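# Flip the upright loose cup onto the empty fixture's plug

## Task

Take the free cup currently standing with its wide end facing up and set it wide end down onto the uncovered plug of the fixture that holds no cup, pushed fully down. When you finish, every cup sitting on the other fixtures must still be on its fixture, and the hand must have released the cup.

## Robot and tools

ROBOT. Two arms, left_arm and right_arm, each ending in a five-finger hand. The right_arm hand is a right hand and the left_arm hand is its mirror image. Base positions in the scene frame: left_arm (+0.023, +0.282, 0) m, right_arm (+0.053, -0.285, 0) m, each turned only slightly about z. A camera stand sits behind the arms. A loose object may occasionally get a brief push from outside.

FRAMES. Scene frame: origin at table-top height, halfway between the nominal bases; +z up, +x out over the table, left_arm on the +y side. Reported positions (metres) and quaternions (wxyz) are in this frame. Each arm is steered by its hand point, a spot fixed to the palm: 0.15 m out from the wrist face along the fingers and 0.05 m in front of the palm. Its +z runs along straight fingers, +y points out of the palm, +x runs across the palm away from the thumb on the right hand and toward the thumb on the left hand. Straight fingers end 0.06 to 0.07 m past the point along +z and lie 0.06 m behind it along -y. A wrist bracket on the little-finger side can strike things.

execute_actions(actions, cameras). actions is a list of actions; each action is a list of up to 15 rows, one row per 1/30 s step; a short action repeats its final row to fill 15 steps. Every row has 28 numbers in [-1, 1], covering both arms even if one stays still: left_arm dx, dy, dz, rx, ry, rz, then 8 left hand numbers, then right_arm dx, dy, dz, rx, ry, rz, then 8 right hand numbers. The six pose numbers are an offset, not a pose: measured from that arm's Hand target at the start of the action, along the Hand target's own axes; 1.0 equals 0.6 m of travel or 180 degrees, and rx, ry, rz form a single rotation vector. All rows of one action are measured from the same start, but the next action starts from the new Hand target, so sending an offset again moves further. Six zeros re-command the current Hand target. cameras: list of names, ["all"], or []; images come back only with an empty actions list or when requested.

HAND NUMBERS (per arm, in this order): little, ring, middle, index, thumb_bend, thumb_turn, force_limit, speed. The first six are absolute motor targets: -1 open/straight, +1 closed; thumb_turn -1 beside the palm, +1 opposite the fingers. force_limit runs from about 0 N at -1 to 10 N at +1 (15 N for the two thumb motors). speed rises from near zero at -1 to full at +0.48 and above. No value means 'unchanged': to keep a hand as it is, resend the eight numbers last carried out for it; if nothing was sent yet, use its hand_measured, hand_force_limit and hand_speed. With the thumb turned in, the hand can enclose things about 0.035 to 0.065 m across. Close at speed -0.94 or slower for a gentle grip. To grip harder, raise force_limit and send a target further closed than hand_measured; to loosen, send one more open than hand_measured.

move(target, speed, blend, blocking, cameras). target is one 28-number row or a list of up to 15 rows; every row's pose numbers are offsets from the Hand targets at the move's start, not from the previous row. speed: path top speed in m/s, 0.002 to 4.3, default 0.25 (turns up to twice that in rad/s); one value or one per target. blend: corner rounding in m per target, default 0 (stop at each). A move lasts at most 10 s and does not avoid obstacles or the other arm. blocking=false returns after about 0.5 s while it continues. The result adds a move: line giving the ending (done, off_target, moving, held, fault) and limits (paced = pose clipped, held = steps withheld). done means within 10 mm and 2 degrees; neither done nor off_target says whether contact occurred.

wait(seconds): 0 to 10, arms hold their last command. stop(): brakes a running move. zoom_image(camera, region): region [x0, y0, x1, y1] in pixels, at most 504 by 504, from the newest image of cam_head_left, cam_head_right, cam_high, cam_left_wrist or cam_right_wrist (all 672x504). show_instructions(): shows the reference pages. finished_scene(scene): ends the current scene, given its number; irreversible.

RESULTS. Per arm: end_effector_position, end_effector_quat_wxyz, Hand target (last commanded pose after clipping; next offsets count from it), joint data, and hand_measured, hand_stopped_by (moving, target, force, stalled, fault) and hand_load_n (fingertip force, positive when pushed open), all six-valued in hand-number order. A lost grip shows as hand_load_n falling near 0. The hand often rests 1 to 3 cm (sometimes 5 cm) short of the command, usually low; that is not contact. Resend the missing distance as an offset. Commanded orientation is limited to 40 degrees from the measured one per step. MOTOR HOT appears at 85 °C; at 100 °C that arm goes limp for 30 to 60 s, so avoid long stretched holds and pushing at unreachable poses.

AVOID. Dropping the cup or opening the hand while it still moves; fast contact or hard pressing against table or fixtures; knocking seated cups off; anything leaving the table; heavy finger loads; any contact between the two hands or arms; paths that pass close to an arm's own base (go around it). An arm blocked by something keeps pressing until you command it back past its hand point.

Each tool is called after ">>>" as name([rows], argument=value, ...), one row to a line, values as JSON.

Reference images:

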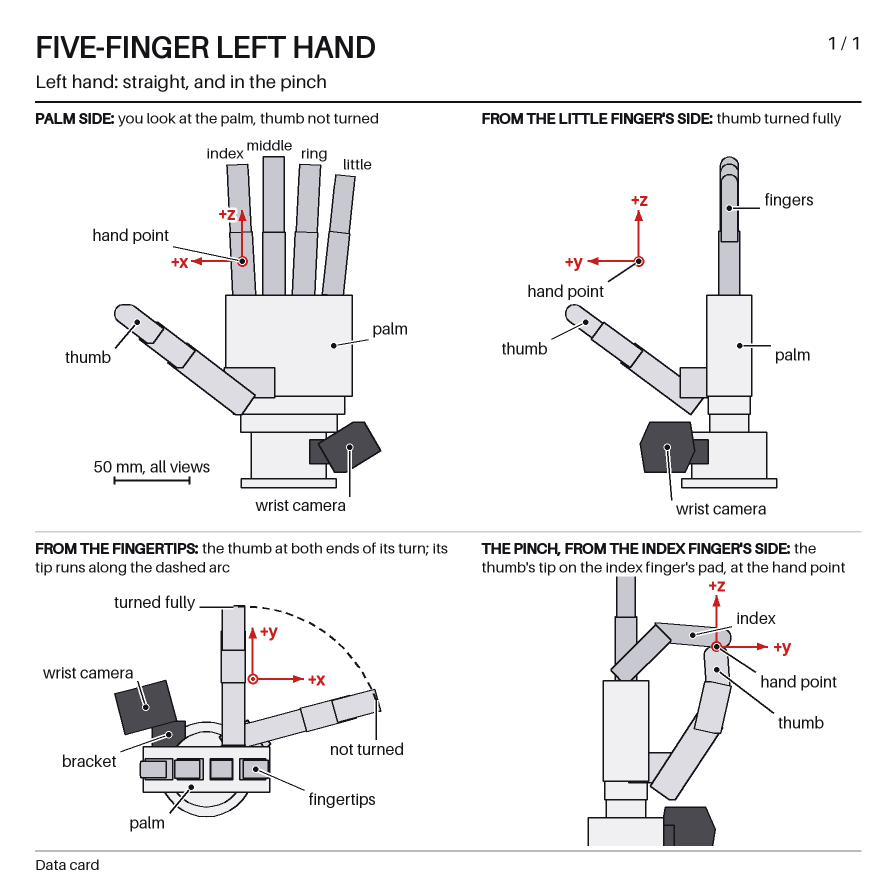

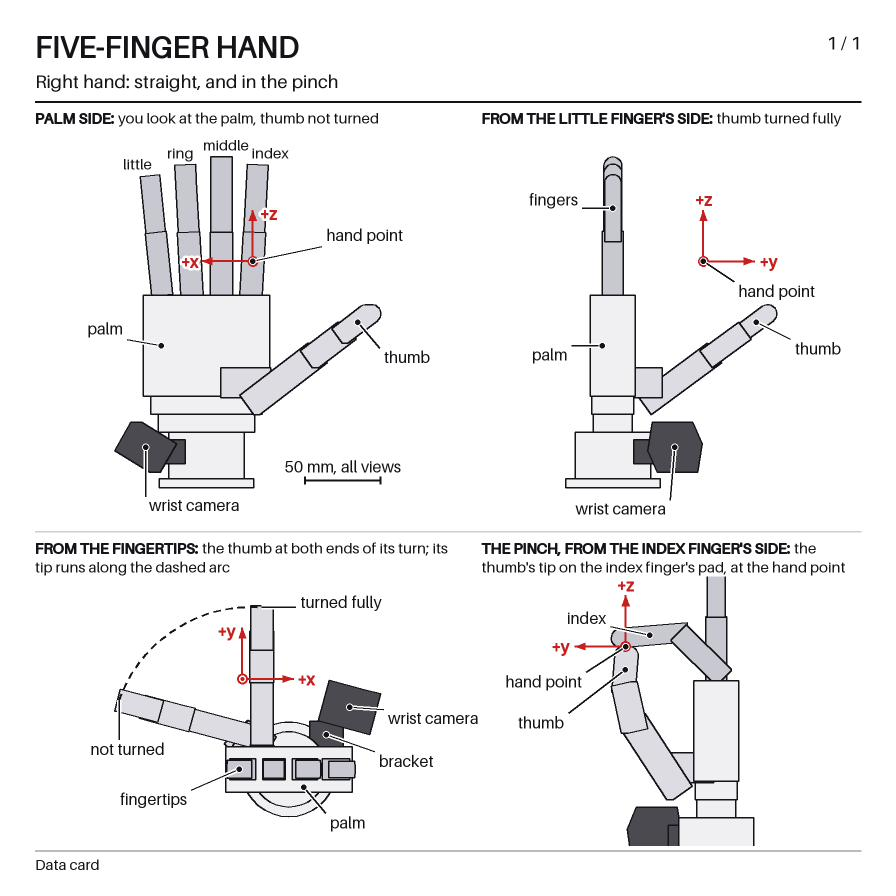

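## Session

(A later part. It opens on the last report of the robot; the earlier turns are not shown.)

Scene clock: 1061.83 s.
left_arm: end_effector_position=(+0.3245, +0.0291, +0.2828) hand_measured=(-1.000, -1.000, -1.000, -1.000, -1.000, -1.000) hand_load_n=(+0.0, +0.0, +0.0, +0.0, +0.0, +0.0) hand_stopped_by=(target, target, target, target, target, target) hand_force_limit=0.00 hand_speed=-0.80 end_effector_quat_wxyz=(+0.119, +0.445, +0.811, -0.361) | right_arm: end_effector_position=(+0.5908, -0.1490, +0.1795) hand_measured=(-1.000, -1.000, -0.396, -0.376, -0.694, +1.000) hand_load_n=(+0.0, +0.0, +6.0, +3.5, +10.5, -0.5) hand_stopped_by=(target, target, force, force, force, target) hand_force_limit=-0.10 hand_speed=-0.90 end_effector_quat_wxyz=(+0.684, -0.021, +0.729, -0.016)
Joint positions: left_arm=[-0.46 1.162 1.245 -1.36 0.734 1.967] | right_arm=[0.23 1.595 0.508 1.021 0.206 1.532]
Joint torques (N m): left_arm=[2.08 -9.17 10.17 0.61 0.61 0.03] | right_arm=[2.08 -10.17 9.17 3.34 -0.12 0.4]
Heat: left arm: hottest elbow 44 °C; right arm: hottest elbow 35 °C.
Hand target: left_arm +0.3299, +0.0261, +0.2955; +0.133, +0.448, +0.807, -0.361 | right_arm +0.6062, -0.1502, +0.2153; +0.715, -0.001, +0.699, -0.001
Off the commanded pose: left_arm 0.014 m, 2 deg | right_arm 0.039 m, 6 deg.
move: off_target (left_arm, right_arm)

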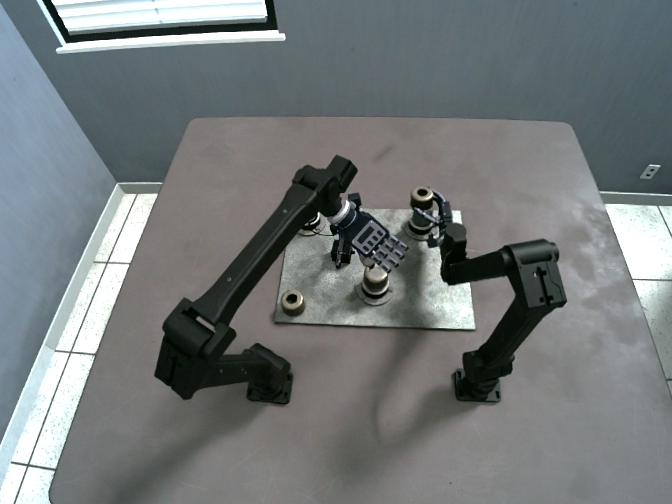

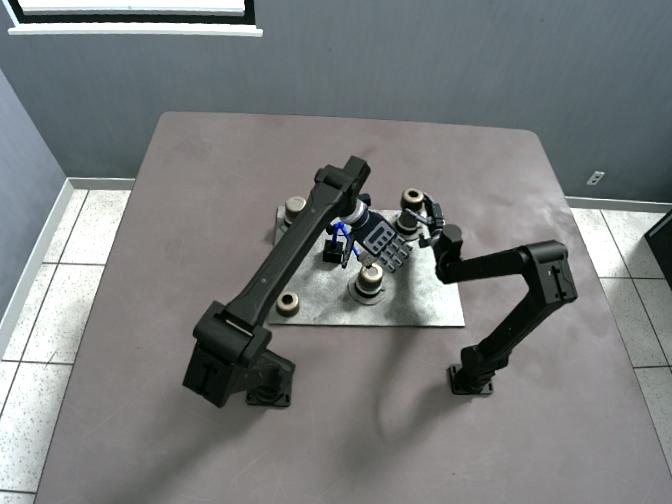

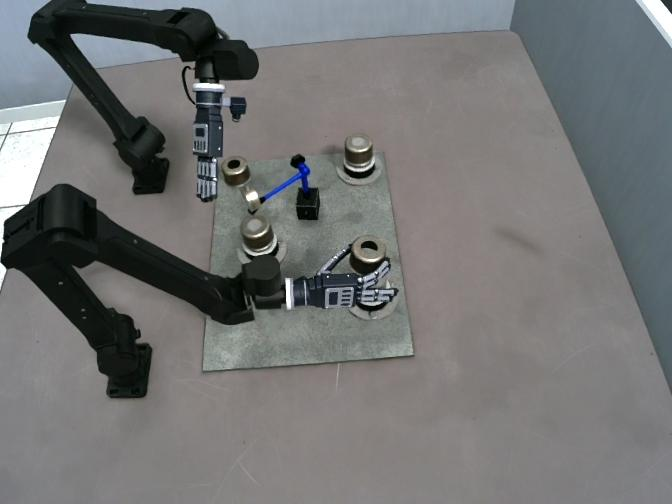

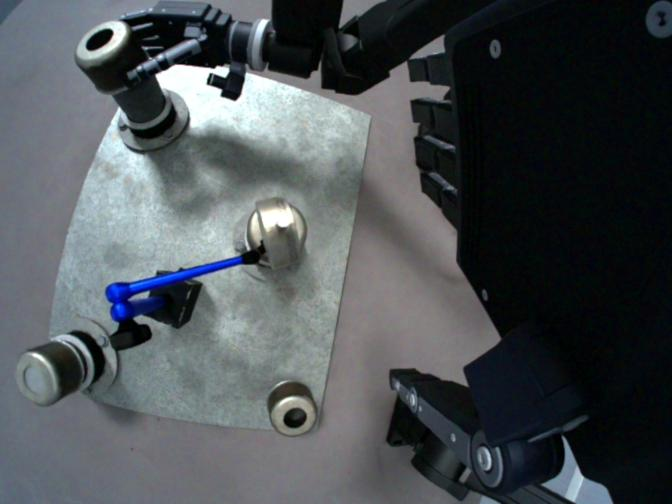

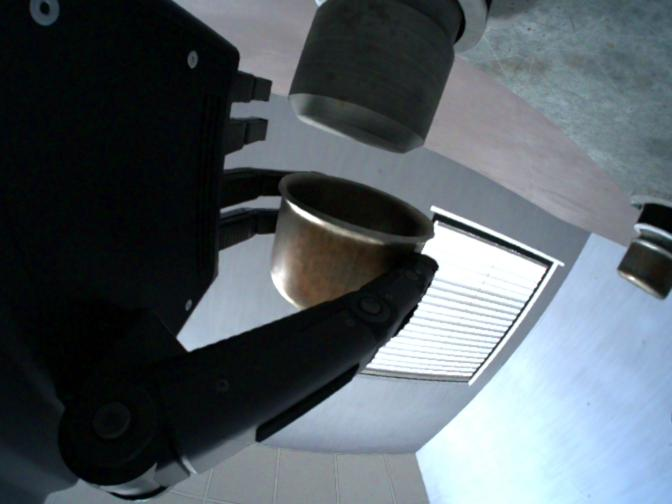

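>>> move(target=[0,0,0,0,0,0,-1,-1,-1,-1,-1,-1,0,-0.8,-0.013,-0.0067,0.017,0,-0.0203,0.0167,-1,-1,0.7,0.6,0.4,1,-0.1,-0.9], speed=0.06, cameras=["all"])

>>> zoom_image(camera="cam_high", region=[300, 210, 430, 330])

>>> zoom_image(camera="cam_head_left", region=[390, 170, 460, 250])

>>> zoom_image(camera="cam_head_right", region=[380, 170, 450, 250])

>>> zoom_image(camera="cam_right_wrist", region=[200, 0, 560, 340])

>>> zoom_image(camera="cam_left_wrist", region=[60, 0, 300, 160])

Scene clock: 1124.30 s.
left_arm: end_effector_position=(+0.3245, +0.0291, +0.2828) hand_measured=(-1.000, -1.000, -1.000, -1.000, -1.000, -1.000) hand_load_n=(+0.0, +0.0, +0.0, +0.0, +0.0, +0.0) hand_stopped_by=(target, target, target, target, target, target) hand_force_limit=0.00 hand_speed=-0.80 end_effector_quat_wxyz=(+0.119, +0.445, +0.811, -0.361) | right_arm: end_effector_position=(+0.6014, -0.1527, +0.1907) hand_measured=(-1.000, -1.000, -0.396, -0.376, -0.694, +1.000) hand_load_n=(+0.0, +0.0, +6.0, +3.5, +10.5, -0.5) hand_stopped_by=(target, target, force, force, force, target) hand_force_limit=-0.10 hand_speed=-0.90 end_effector_quat_wxyz=(+0.708, -0.001, +0.706, +0.002)
Joint positions: left_arm=[-0.46 1.162 1.245 -1.36 0.734 1.967] | right_arm=[0.217 1.652 0.535 1.121 0.194 1.571]
Joint torques (N m): left_arm=[2.2 -9.11 10.21 0.73 0.61 0.07] | right_arm=[2.08 -10.23 9.13 3.36 -0.1 0.45]
Heat: left arm: hottest elbow 44 °C; right arm: hottest elbow 33 °C.
Hand target: left_arm +0.3299, +0.0261, +0.2955; +0.133, +0.448, +0.807, -0.361 | right_arm +0.6162, -0.1543, +0.2232; +0.736, +0.018, +0.676, +0.018
Off the commanded pose: left_arm 0.014 m, 2 deg | right_arm 0.036 m, 6 deg.
move: off_target (left_arm, right_arm)

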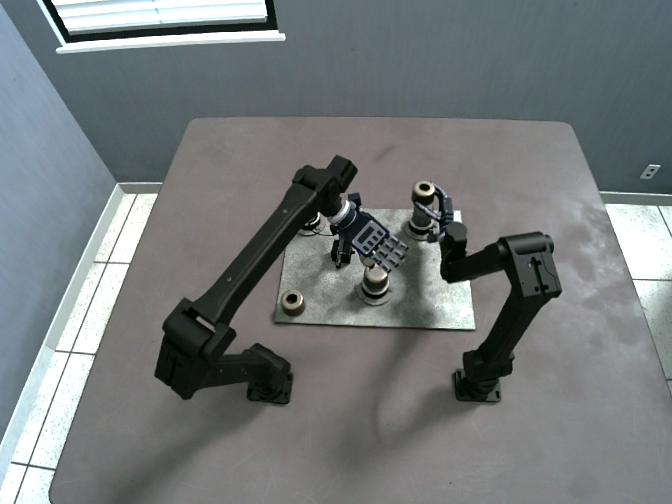

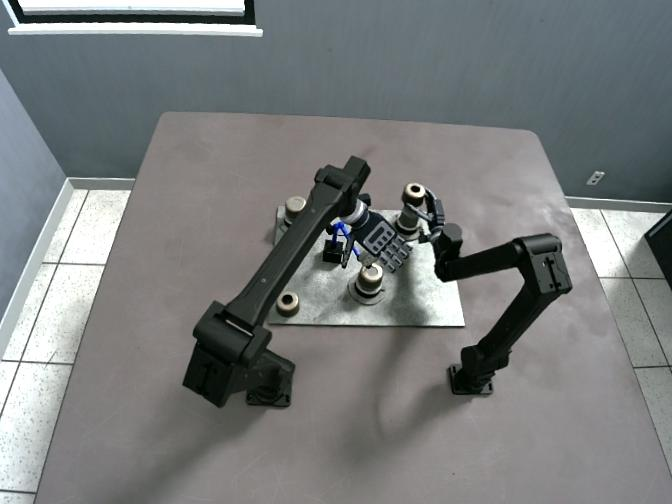

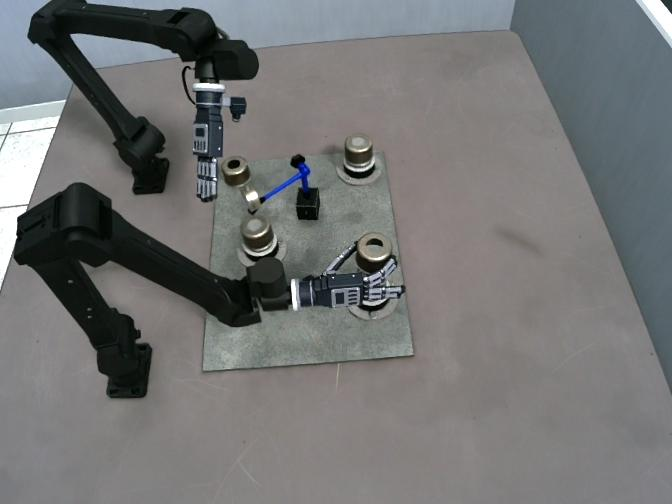

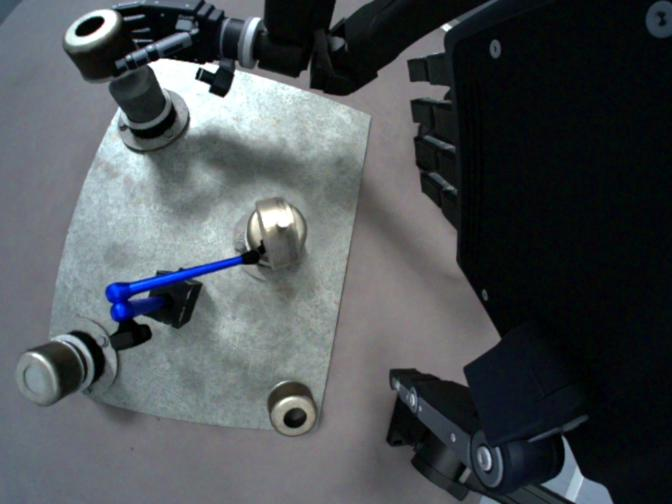

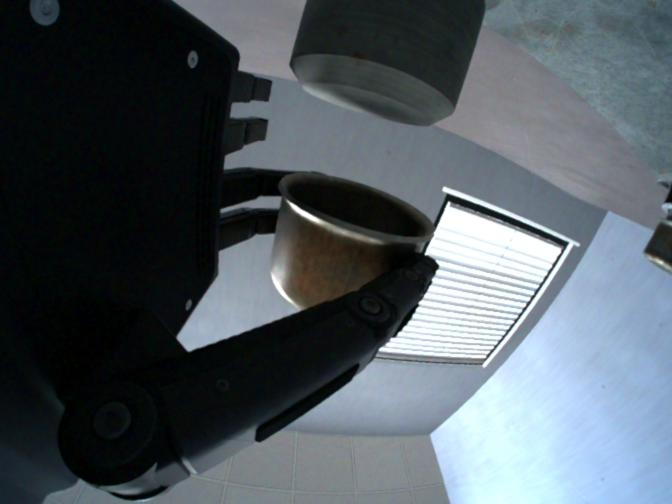

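Scaled by 3.877.

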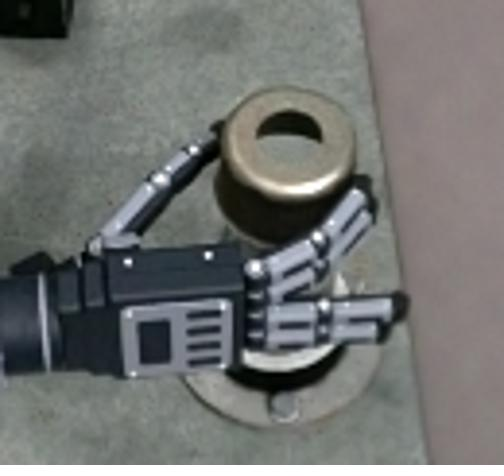

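Scaled by 6.300.

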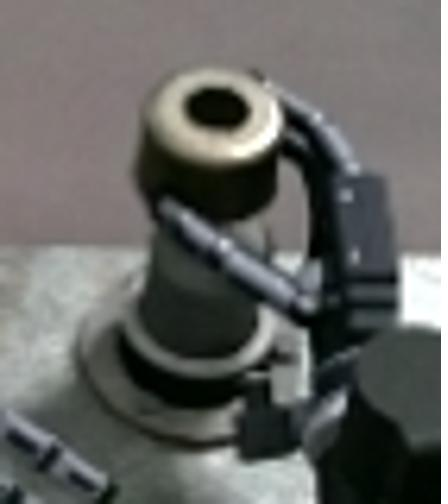

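Scaled by 6.300.

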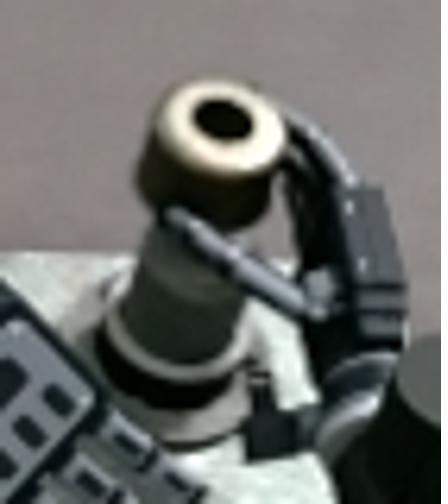

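Scaled by 1.400 from the camera's 672x504 image, which has a finer 960x720 frame.

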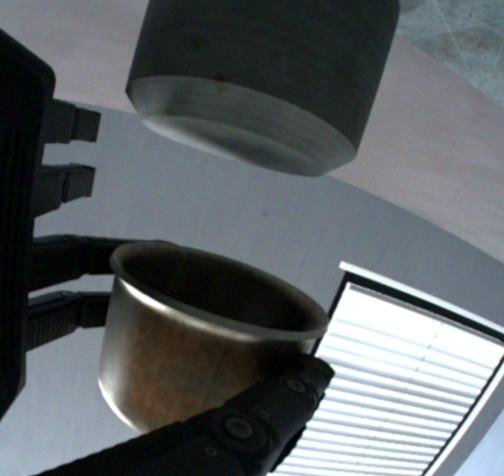

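Scaled by 2.100 from the camera's 672x504 image, which has a finer 960x720 frame.

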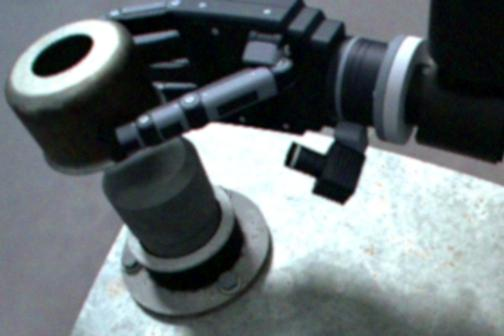

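>>> move(target=[0,0,0,0,0,0,-1,-1,-1,-1,-1,-1,0,-0.8,0.0242,-0.0146,-0.0021,0,0,0,-1,-1,0.7,0.6,0.4,1,-0.1,-0.9], speed=0.05, cameras=["all"])

>>> zoom_image(camera="cam_high", region=[300, 210, 430, 330])

>>> zoom_image(camera="cam_head_left", region=[390, 170, 460, 250])

>>> zoom_image(camera="cam_right_wrist", region=[200, 0, 560, 340])

>>> zoom_image(camera="cam_left_wrist", region=[60, 0, 300, 160])

Scene clock: 1255.67 s.
left_arm: end_effector_position=(+0.3245, +0.0291, +0.2828) hand_measured=(-1.000, -1.000, -1.000, -1.000, -1.000, -1.000) hand_load_n=(+0.0, +0.0, +0.0, +0.0, +0.0, +0.0) hand_stopped_by=(target, target, target, target, target, target) hand_force_limit=0.00 hand_speed=-0.80 end_effector_quat_wxyz=(+0.119, +0.445, +0.811, -0.361) | right_arm: end_effector_position=(+0.6039, -0.1607, +0.1780) hand_measured=(-1.000, -1.000, -0.396, -0.376, -0.694, +1.000) hand_load_n=(+0.0, +0.0, +6.0, +3.5, +10.5, -0.5) hand_stopped_by=(target, target, force, force, force, target) hand_force_limit=-0.10 hand_speed=-0.90 end_effector_quat_wxyz=(+0.710, +0.000, +0.705, +0.002)
Joint positions: left_arm=[-0.46 1.162 1.245 -1.36 0.734 1.967] | right_arm=[0.195 1.704 0.535 1.176 0.175 1.574]
Joint torques (N m): left_arm=[2.73 -8.94 10.17 0.7 0.63 0.03] | right_arm=[2.14 -10.81 8.16 3.38 -0.13 0.42]
Heat: left arm: hottest elbow 45 °C; right arm: hottest elbow 33 °C.
Hand target: left_arm +0.3299, +0.0261, +0.2955; +0.133, +0.448, +0.807, -0.361 | right_arm +0.6162, -0.1623, +0.2083; +0.736, +0.018, +0.676, +0.018
Off the commanded pose: left_arm 0.014 m, 2 deg | right_arm 0.033 m, 5 deg.
move: off_target (left_arm, right_arm)

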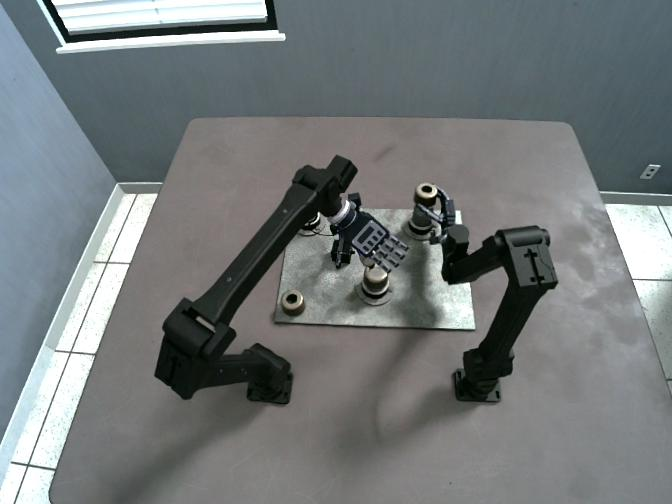

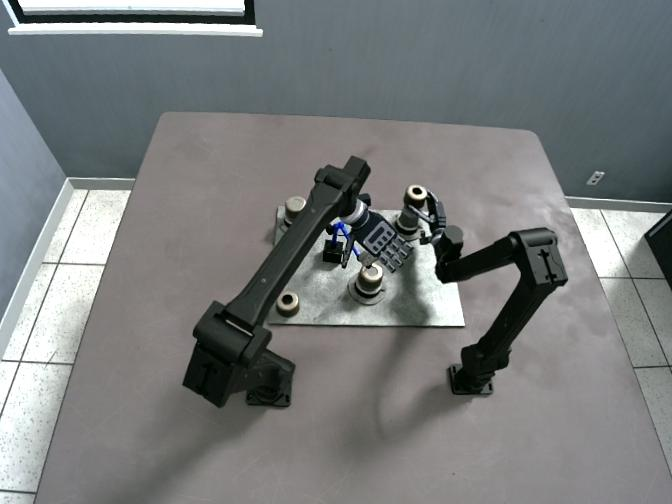

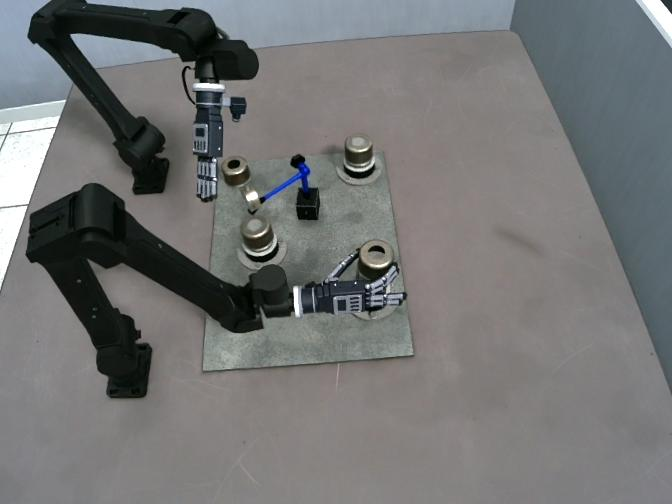

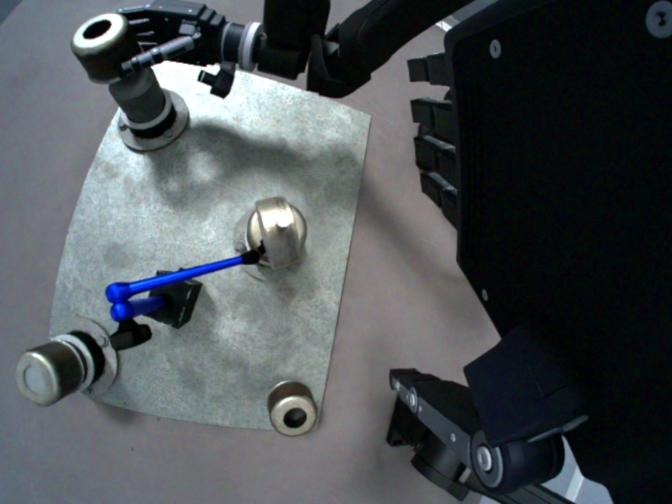

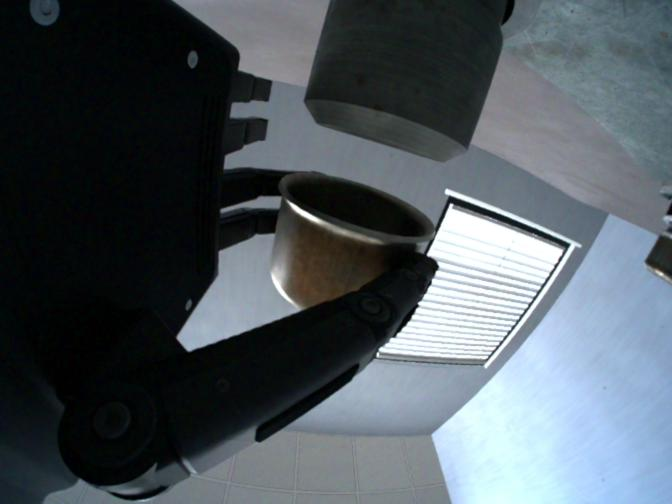

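Scaled by 3.877.

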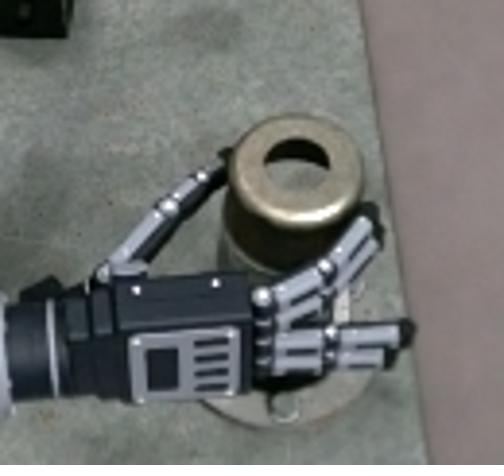

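Scaled by 6.300.

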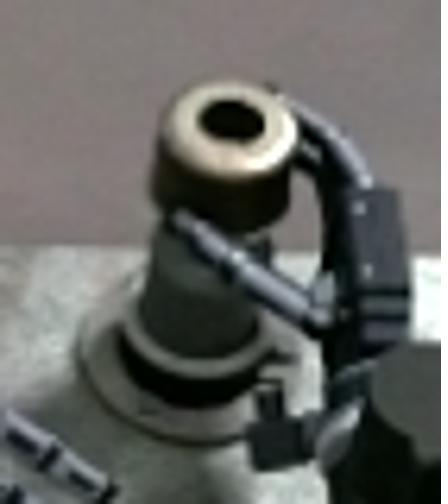

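Scaled by 1.400 from the camera's 672x504 image, which has a finer 960x720 frame.

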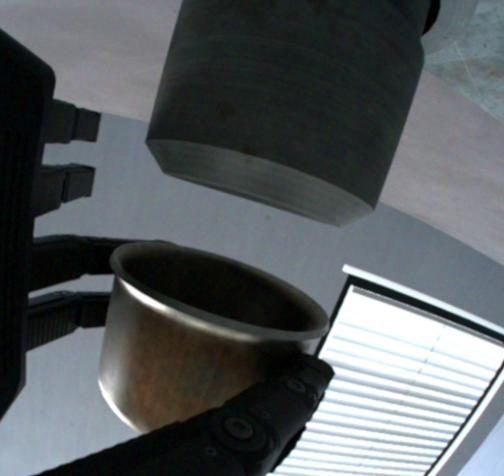

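Scaled by 2.100 from the camera's 672x504 image, which has a finer 960x720 frame.

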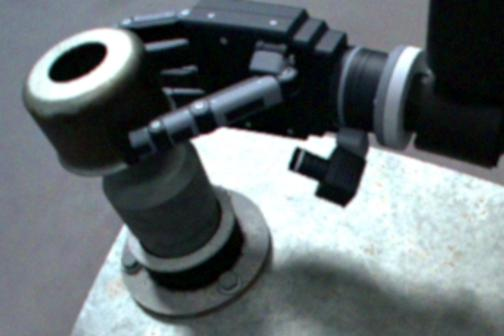

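>>> move(target=[0,0,0,0,0,0,-1,-1,-1,-1,-1,-1,0,-0.8,0.033,-0.0017,-0.0053,0,0,0,-1,-1,0.7,0.6,0.4,1,-0.1,-0.9], speed=0.04, cameras=["all"])

>>> zoom_image(camera="cam_right_wrist", region=[200, 0, 560, 340])

>>> zoom_image(camera="cam_left_wrist", region=[60, 0, 300, 160])

>>> zoom_image(camera="cam_high", region=[300, 210, 430, 330])

>>> zoom_image(camera="cam_head_left", region=[390, 170, 460, 250])

Scene clock: 1314.47 s.
left_arm: end_effector_position=(+0.3245, +0.0291, +0.2828) hand_measured=(-1.000, -1.000, -1.000, -1.000, -1.000, -1.000) hand_load_n=(+0.0, +0.0, +0.0, +0.0, +0.0, +0.0) hand_stopped_by=(target, target, target, target, target, target) hand_force_limit=0.00 hand_speed=-0.80 end_effector_quat_wxyz=(+0.119, +0.445, +0.811, -0.361) | right_arm: end_effector_position=(+0.6041, -0.1604, +0.1610) hand_measured=(-1.000, -1.000, -0.396, -0.376, -0.694, +1.000) hand_load_n=(+0.0, +0.0, +6.0, +3.5, +10.5, -0.5) hand_stopped_by=(target, target, force, force, force, target) hand_force_limit=-0.10 hand_speed=-0.90 end_effector_quat_wxyz=(+0.711, +0.000, +0.703, +0.003)
Joint positions: left_arm=[-0.46 1.162 1.245 -1.36 0.734 1.967] | right_arm=[0.195 1.773 0.535 1.25 0.173 1.574]
Joint torques (N m): left_arm=[2.14 -9.05 10.07 0.7 0.6 0.04] | right_arm=[2.14 -11.4 7.17 3.34 -0.04 0.39]
Heat: left arm: hottest elbow 45 °C; right arm: hottest elbow 33 °C.
Hand target: left_arm +0.3299, +0.0261, +0.2955; +0.133, +0.448, +0.807, -0.361 | right_arm +0.6147, -0.1623, +0.1882; +0.736, +0.018, +0.676, +0.018
Off the commanded pose: left_arm 0.014 m, 2 deg | right_arm 0.029 m, 5 deg.
move: off_target (left_arm, right_arm)

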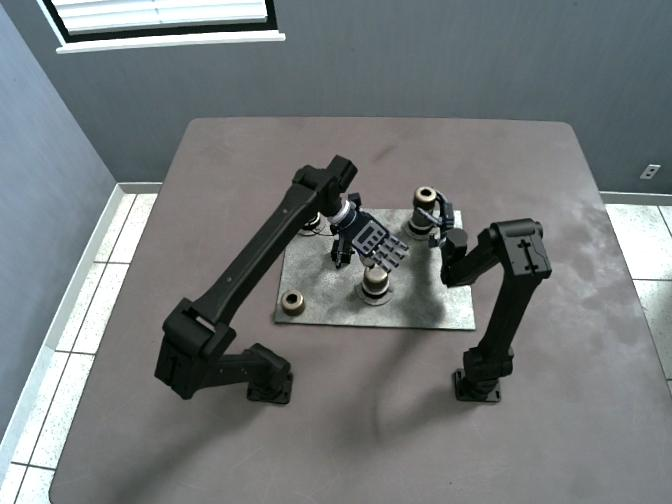

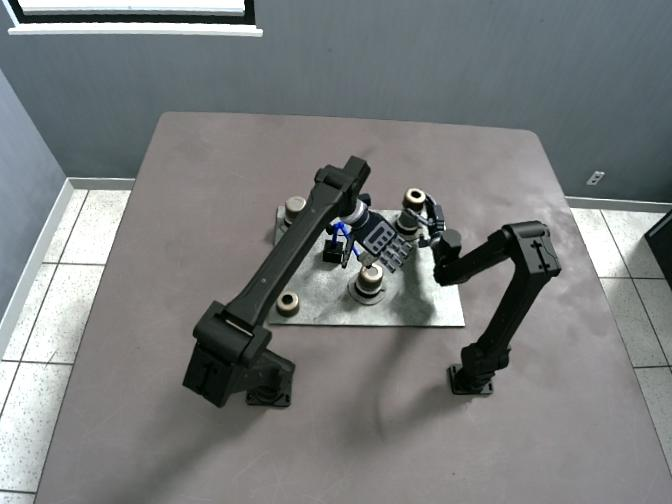

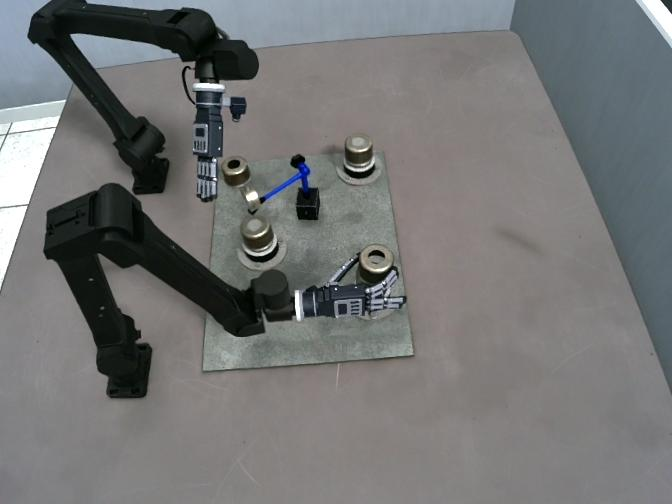

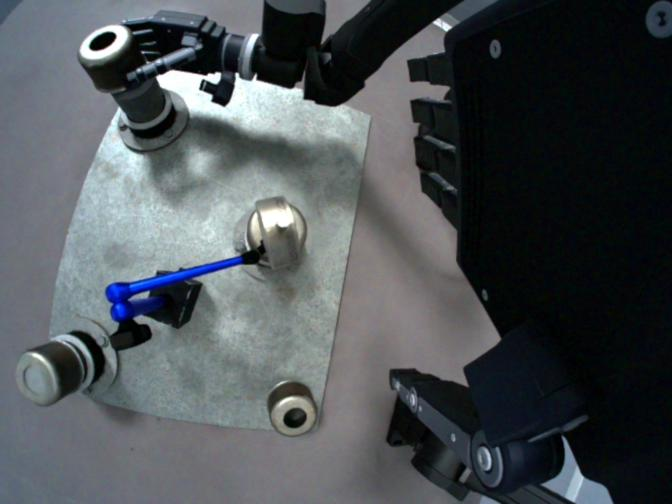

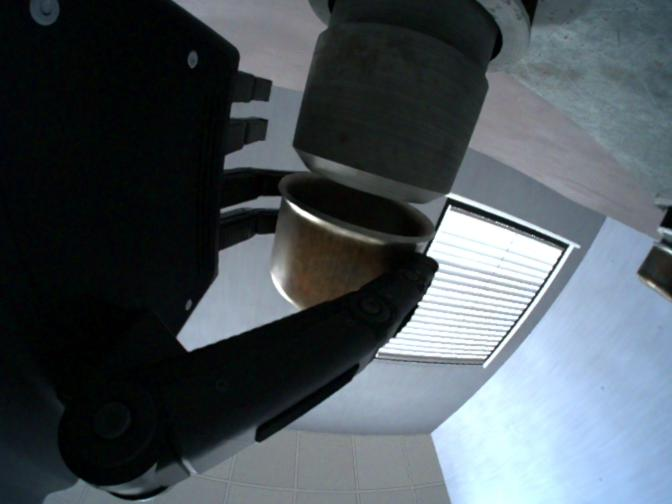

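Scaled by 1.400 from the camera's 672x504 image, which has a finer 960x720 frame.

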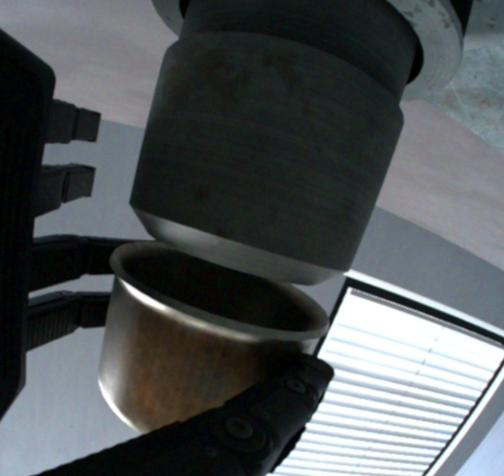

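Scaled by 2.100 from the camera's 672x504 image, which has a finer 960x720 frame.

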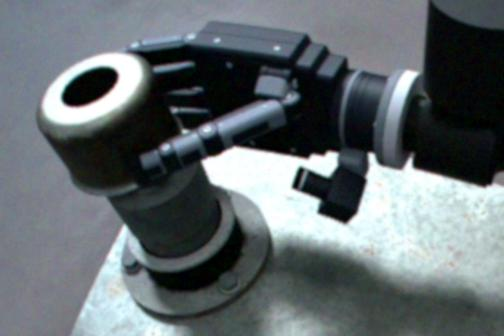

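Scaled by 3.877.

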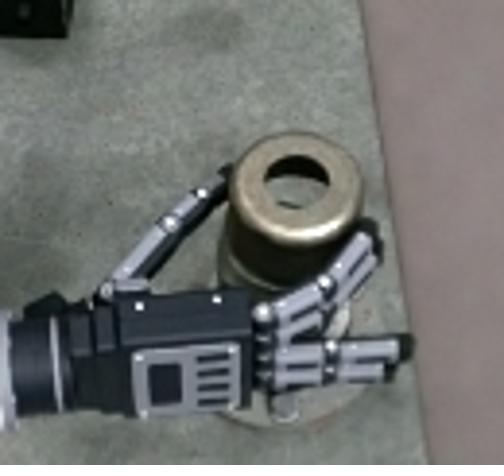

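Scaled by 6.300.

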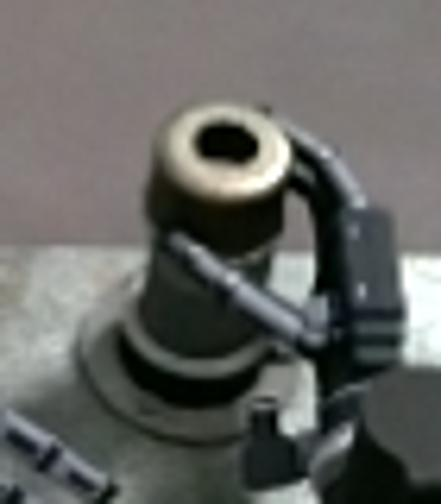

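>>> zoom_image(camera="cam_high", region=[345, 235, 405, 295])

>>> zoom_image(camera="cam_head_right", region=[380, 170, 450, 250])

Scaled by 8.400.

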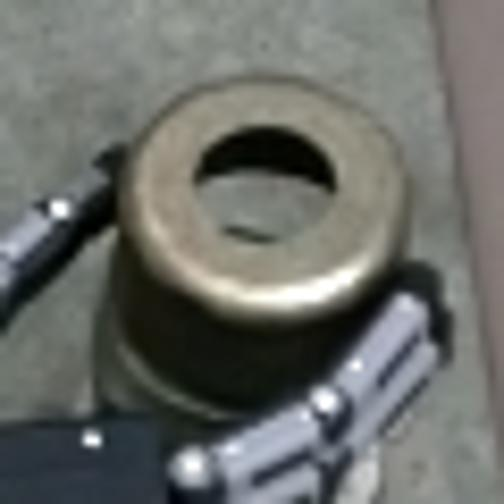

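Scaled by 6.300.

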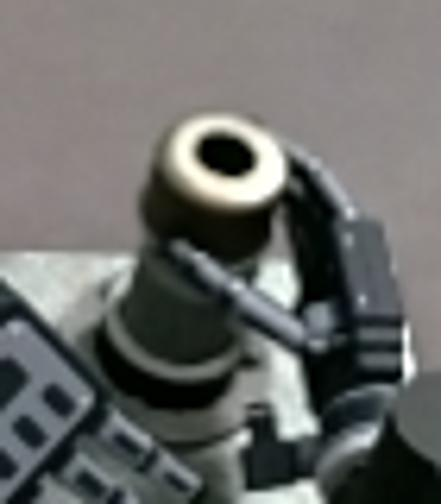

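>>> zoom_image(camera="cam_high", region=[350, 262, 390, 302])

>>> zoom_image(camera="cam_head_left", region=[405, 180, 445, 220])

Scaled by 12.600.

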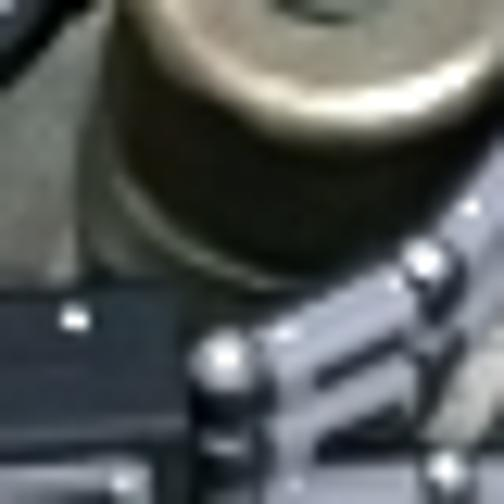

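Scaled by 12.600.

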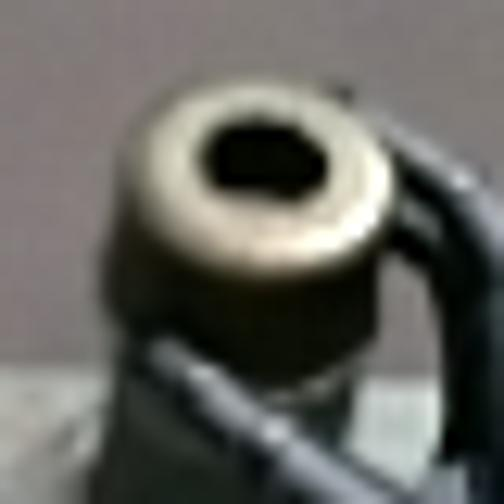

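>>> move(target=[0,0,0,0,0,0,-1,-1,-1,-1,-1,-1,0,-0.8,0.0126,-0.0007,-0.0086,0,0,0,-1,-1,0.7,0.6,0.4,1,-0.1,-0.9], speed=0.04, cameras=["all"])

>>> zoom_image(camera="cam_right_wrist", region=[240, 60, 480, 320])

>>> zoom_image(camera="cam_high", region=[345, 240, 405, 300])

>>> zoom_image(camera="cam_head_left", region=[390, 170, 460, 250])

Scene clock: 1455.77 s.
left_arm: end_effector_position=(+0.3245, +0.0291, +0.2828) hand_measured=(-1.000, -1.000, -1.000, -1.000, -1.000, -1.000) hand_load_n=(+0.0, +0.0, +0.0, +0.0, +0.0, +0.0) hand_stopped_by=(target, target, target, target, target, target) hand_force_limit=0.00 hand_speed=-0.80 end_effector_quat_wxyz=(+0.119, +0.445, +0.811, -0.361) | right_arm: end_effector_position=(+0.6034, -0.1605, +0.1590) hand_measured=(-1.000, -1.000, -0.396, -0.376, -0.694, +1.000) hand_load_n=(+0.0, +0.0, +6.0, +3.5, +10.5, -0.5) hand_stopped_by=(target, target, force, force, force, target) hand_force_limit=-0.10 hand_speed=-0.90 end_effector_quat_wxyz=(+0.716, +0.001, +0.698, +0.004)
Joint positions: left_arm=[-0.46 1.162 1.245 -1.36 0.734 1.967] | right_arm=[0.195 1.794 0.535 1.285 0.173 1.574]
Joint torques (N m): left_arm=[2.14 -8.94 10.25 0.62 0.62 0.05] | right_arm=[2.32 -11.16 6.11 3.51 0.05 0.4]
Heat: left arm: hottest elbow 45 °C; right arm: hottest elbow 32 °C.
Hand target: left_arm +0.3299, +0.0261, +0.2955; +0.133, +0.448, +0.807, -0.361 | right_arm +0.6102, -0.1623, +0.1803; +0.736, +0.018, +0.676, +0.018
Off the commanded pose: left_arm 0.014 m, 2 deg | right_arm 0.022 m, 4 deg.
move: off_target (left_arm, right_arm)

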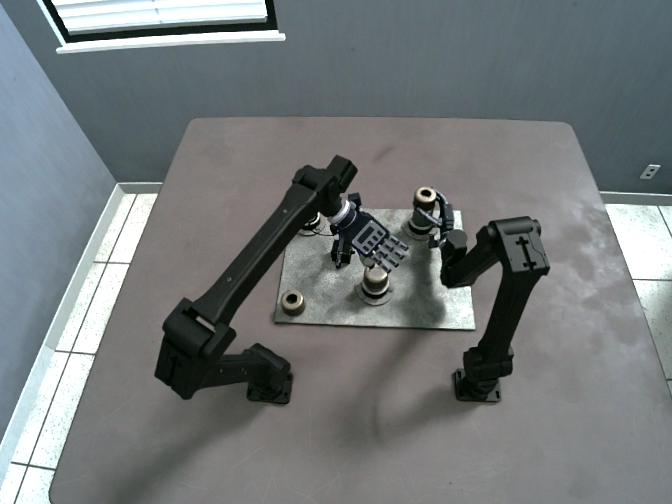

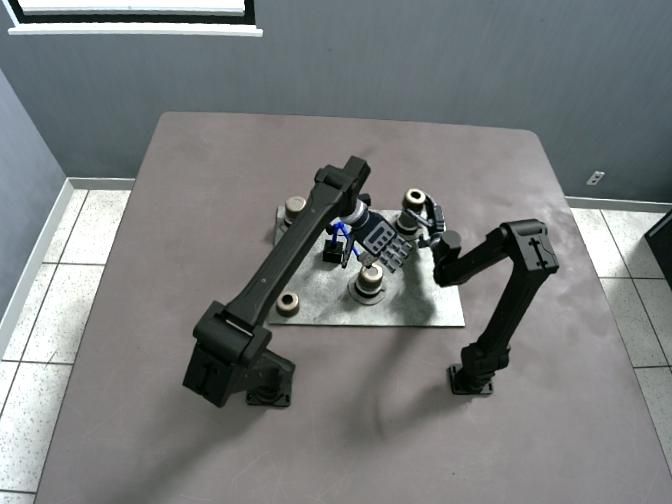

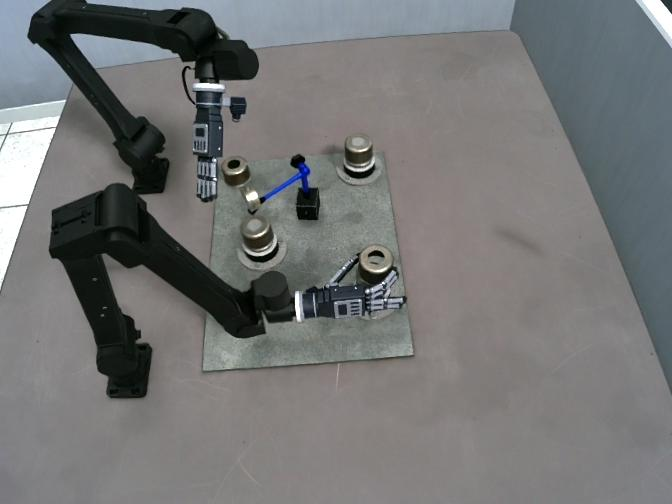

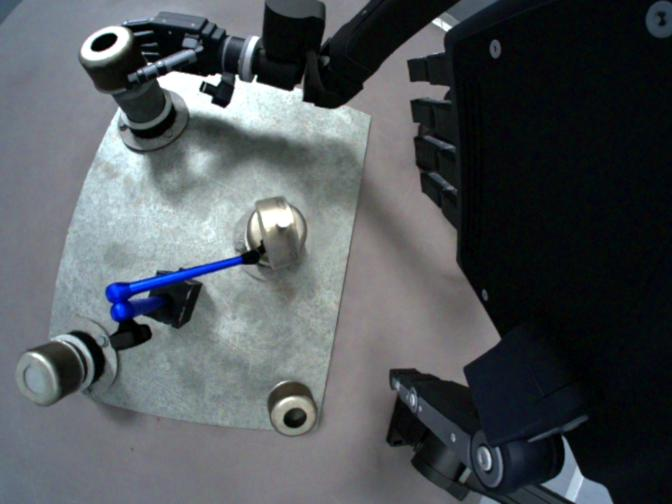

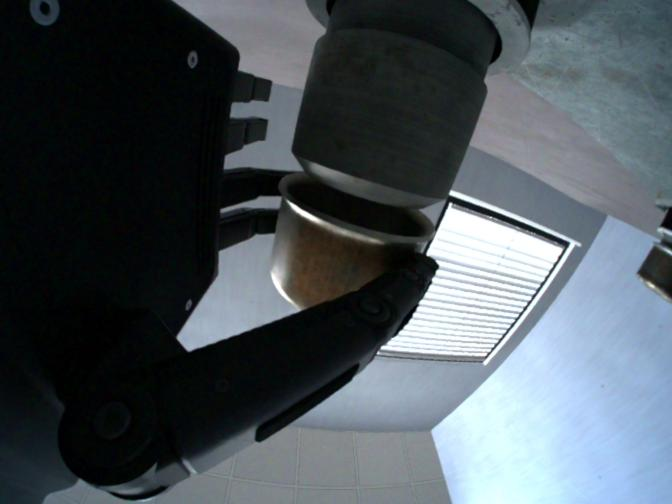

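Scaled by 1.938 from the camera's 672x504 image, which has a finer 960x720 frame.

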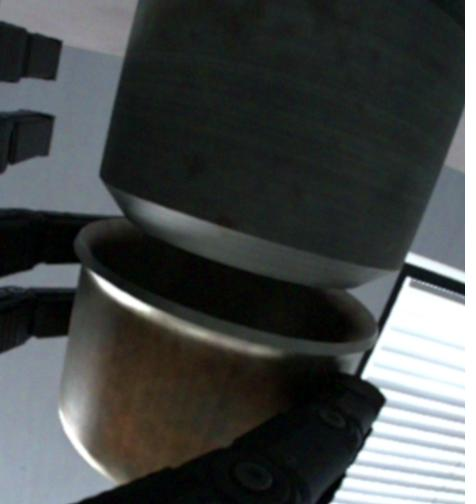

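Scaled by 8.400.

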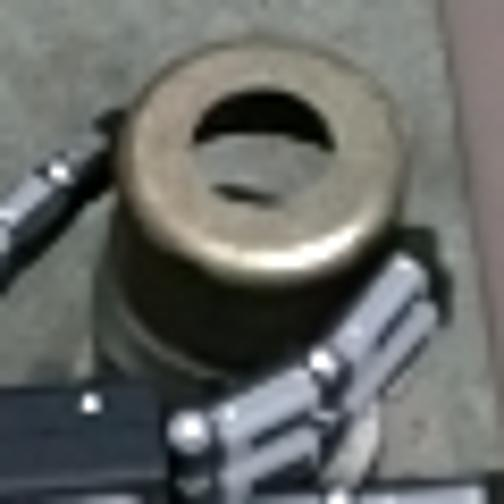

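Scaled by 6.300.

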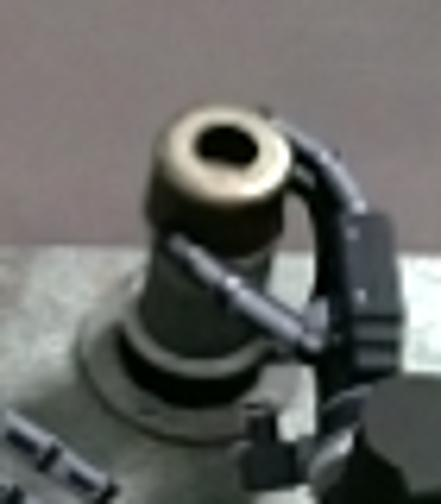

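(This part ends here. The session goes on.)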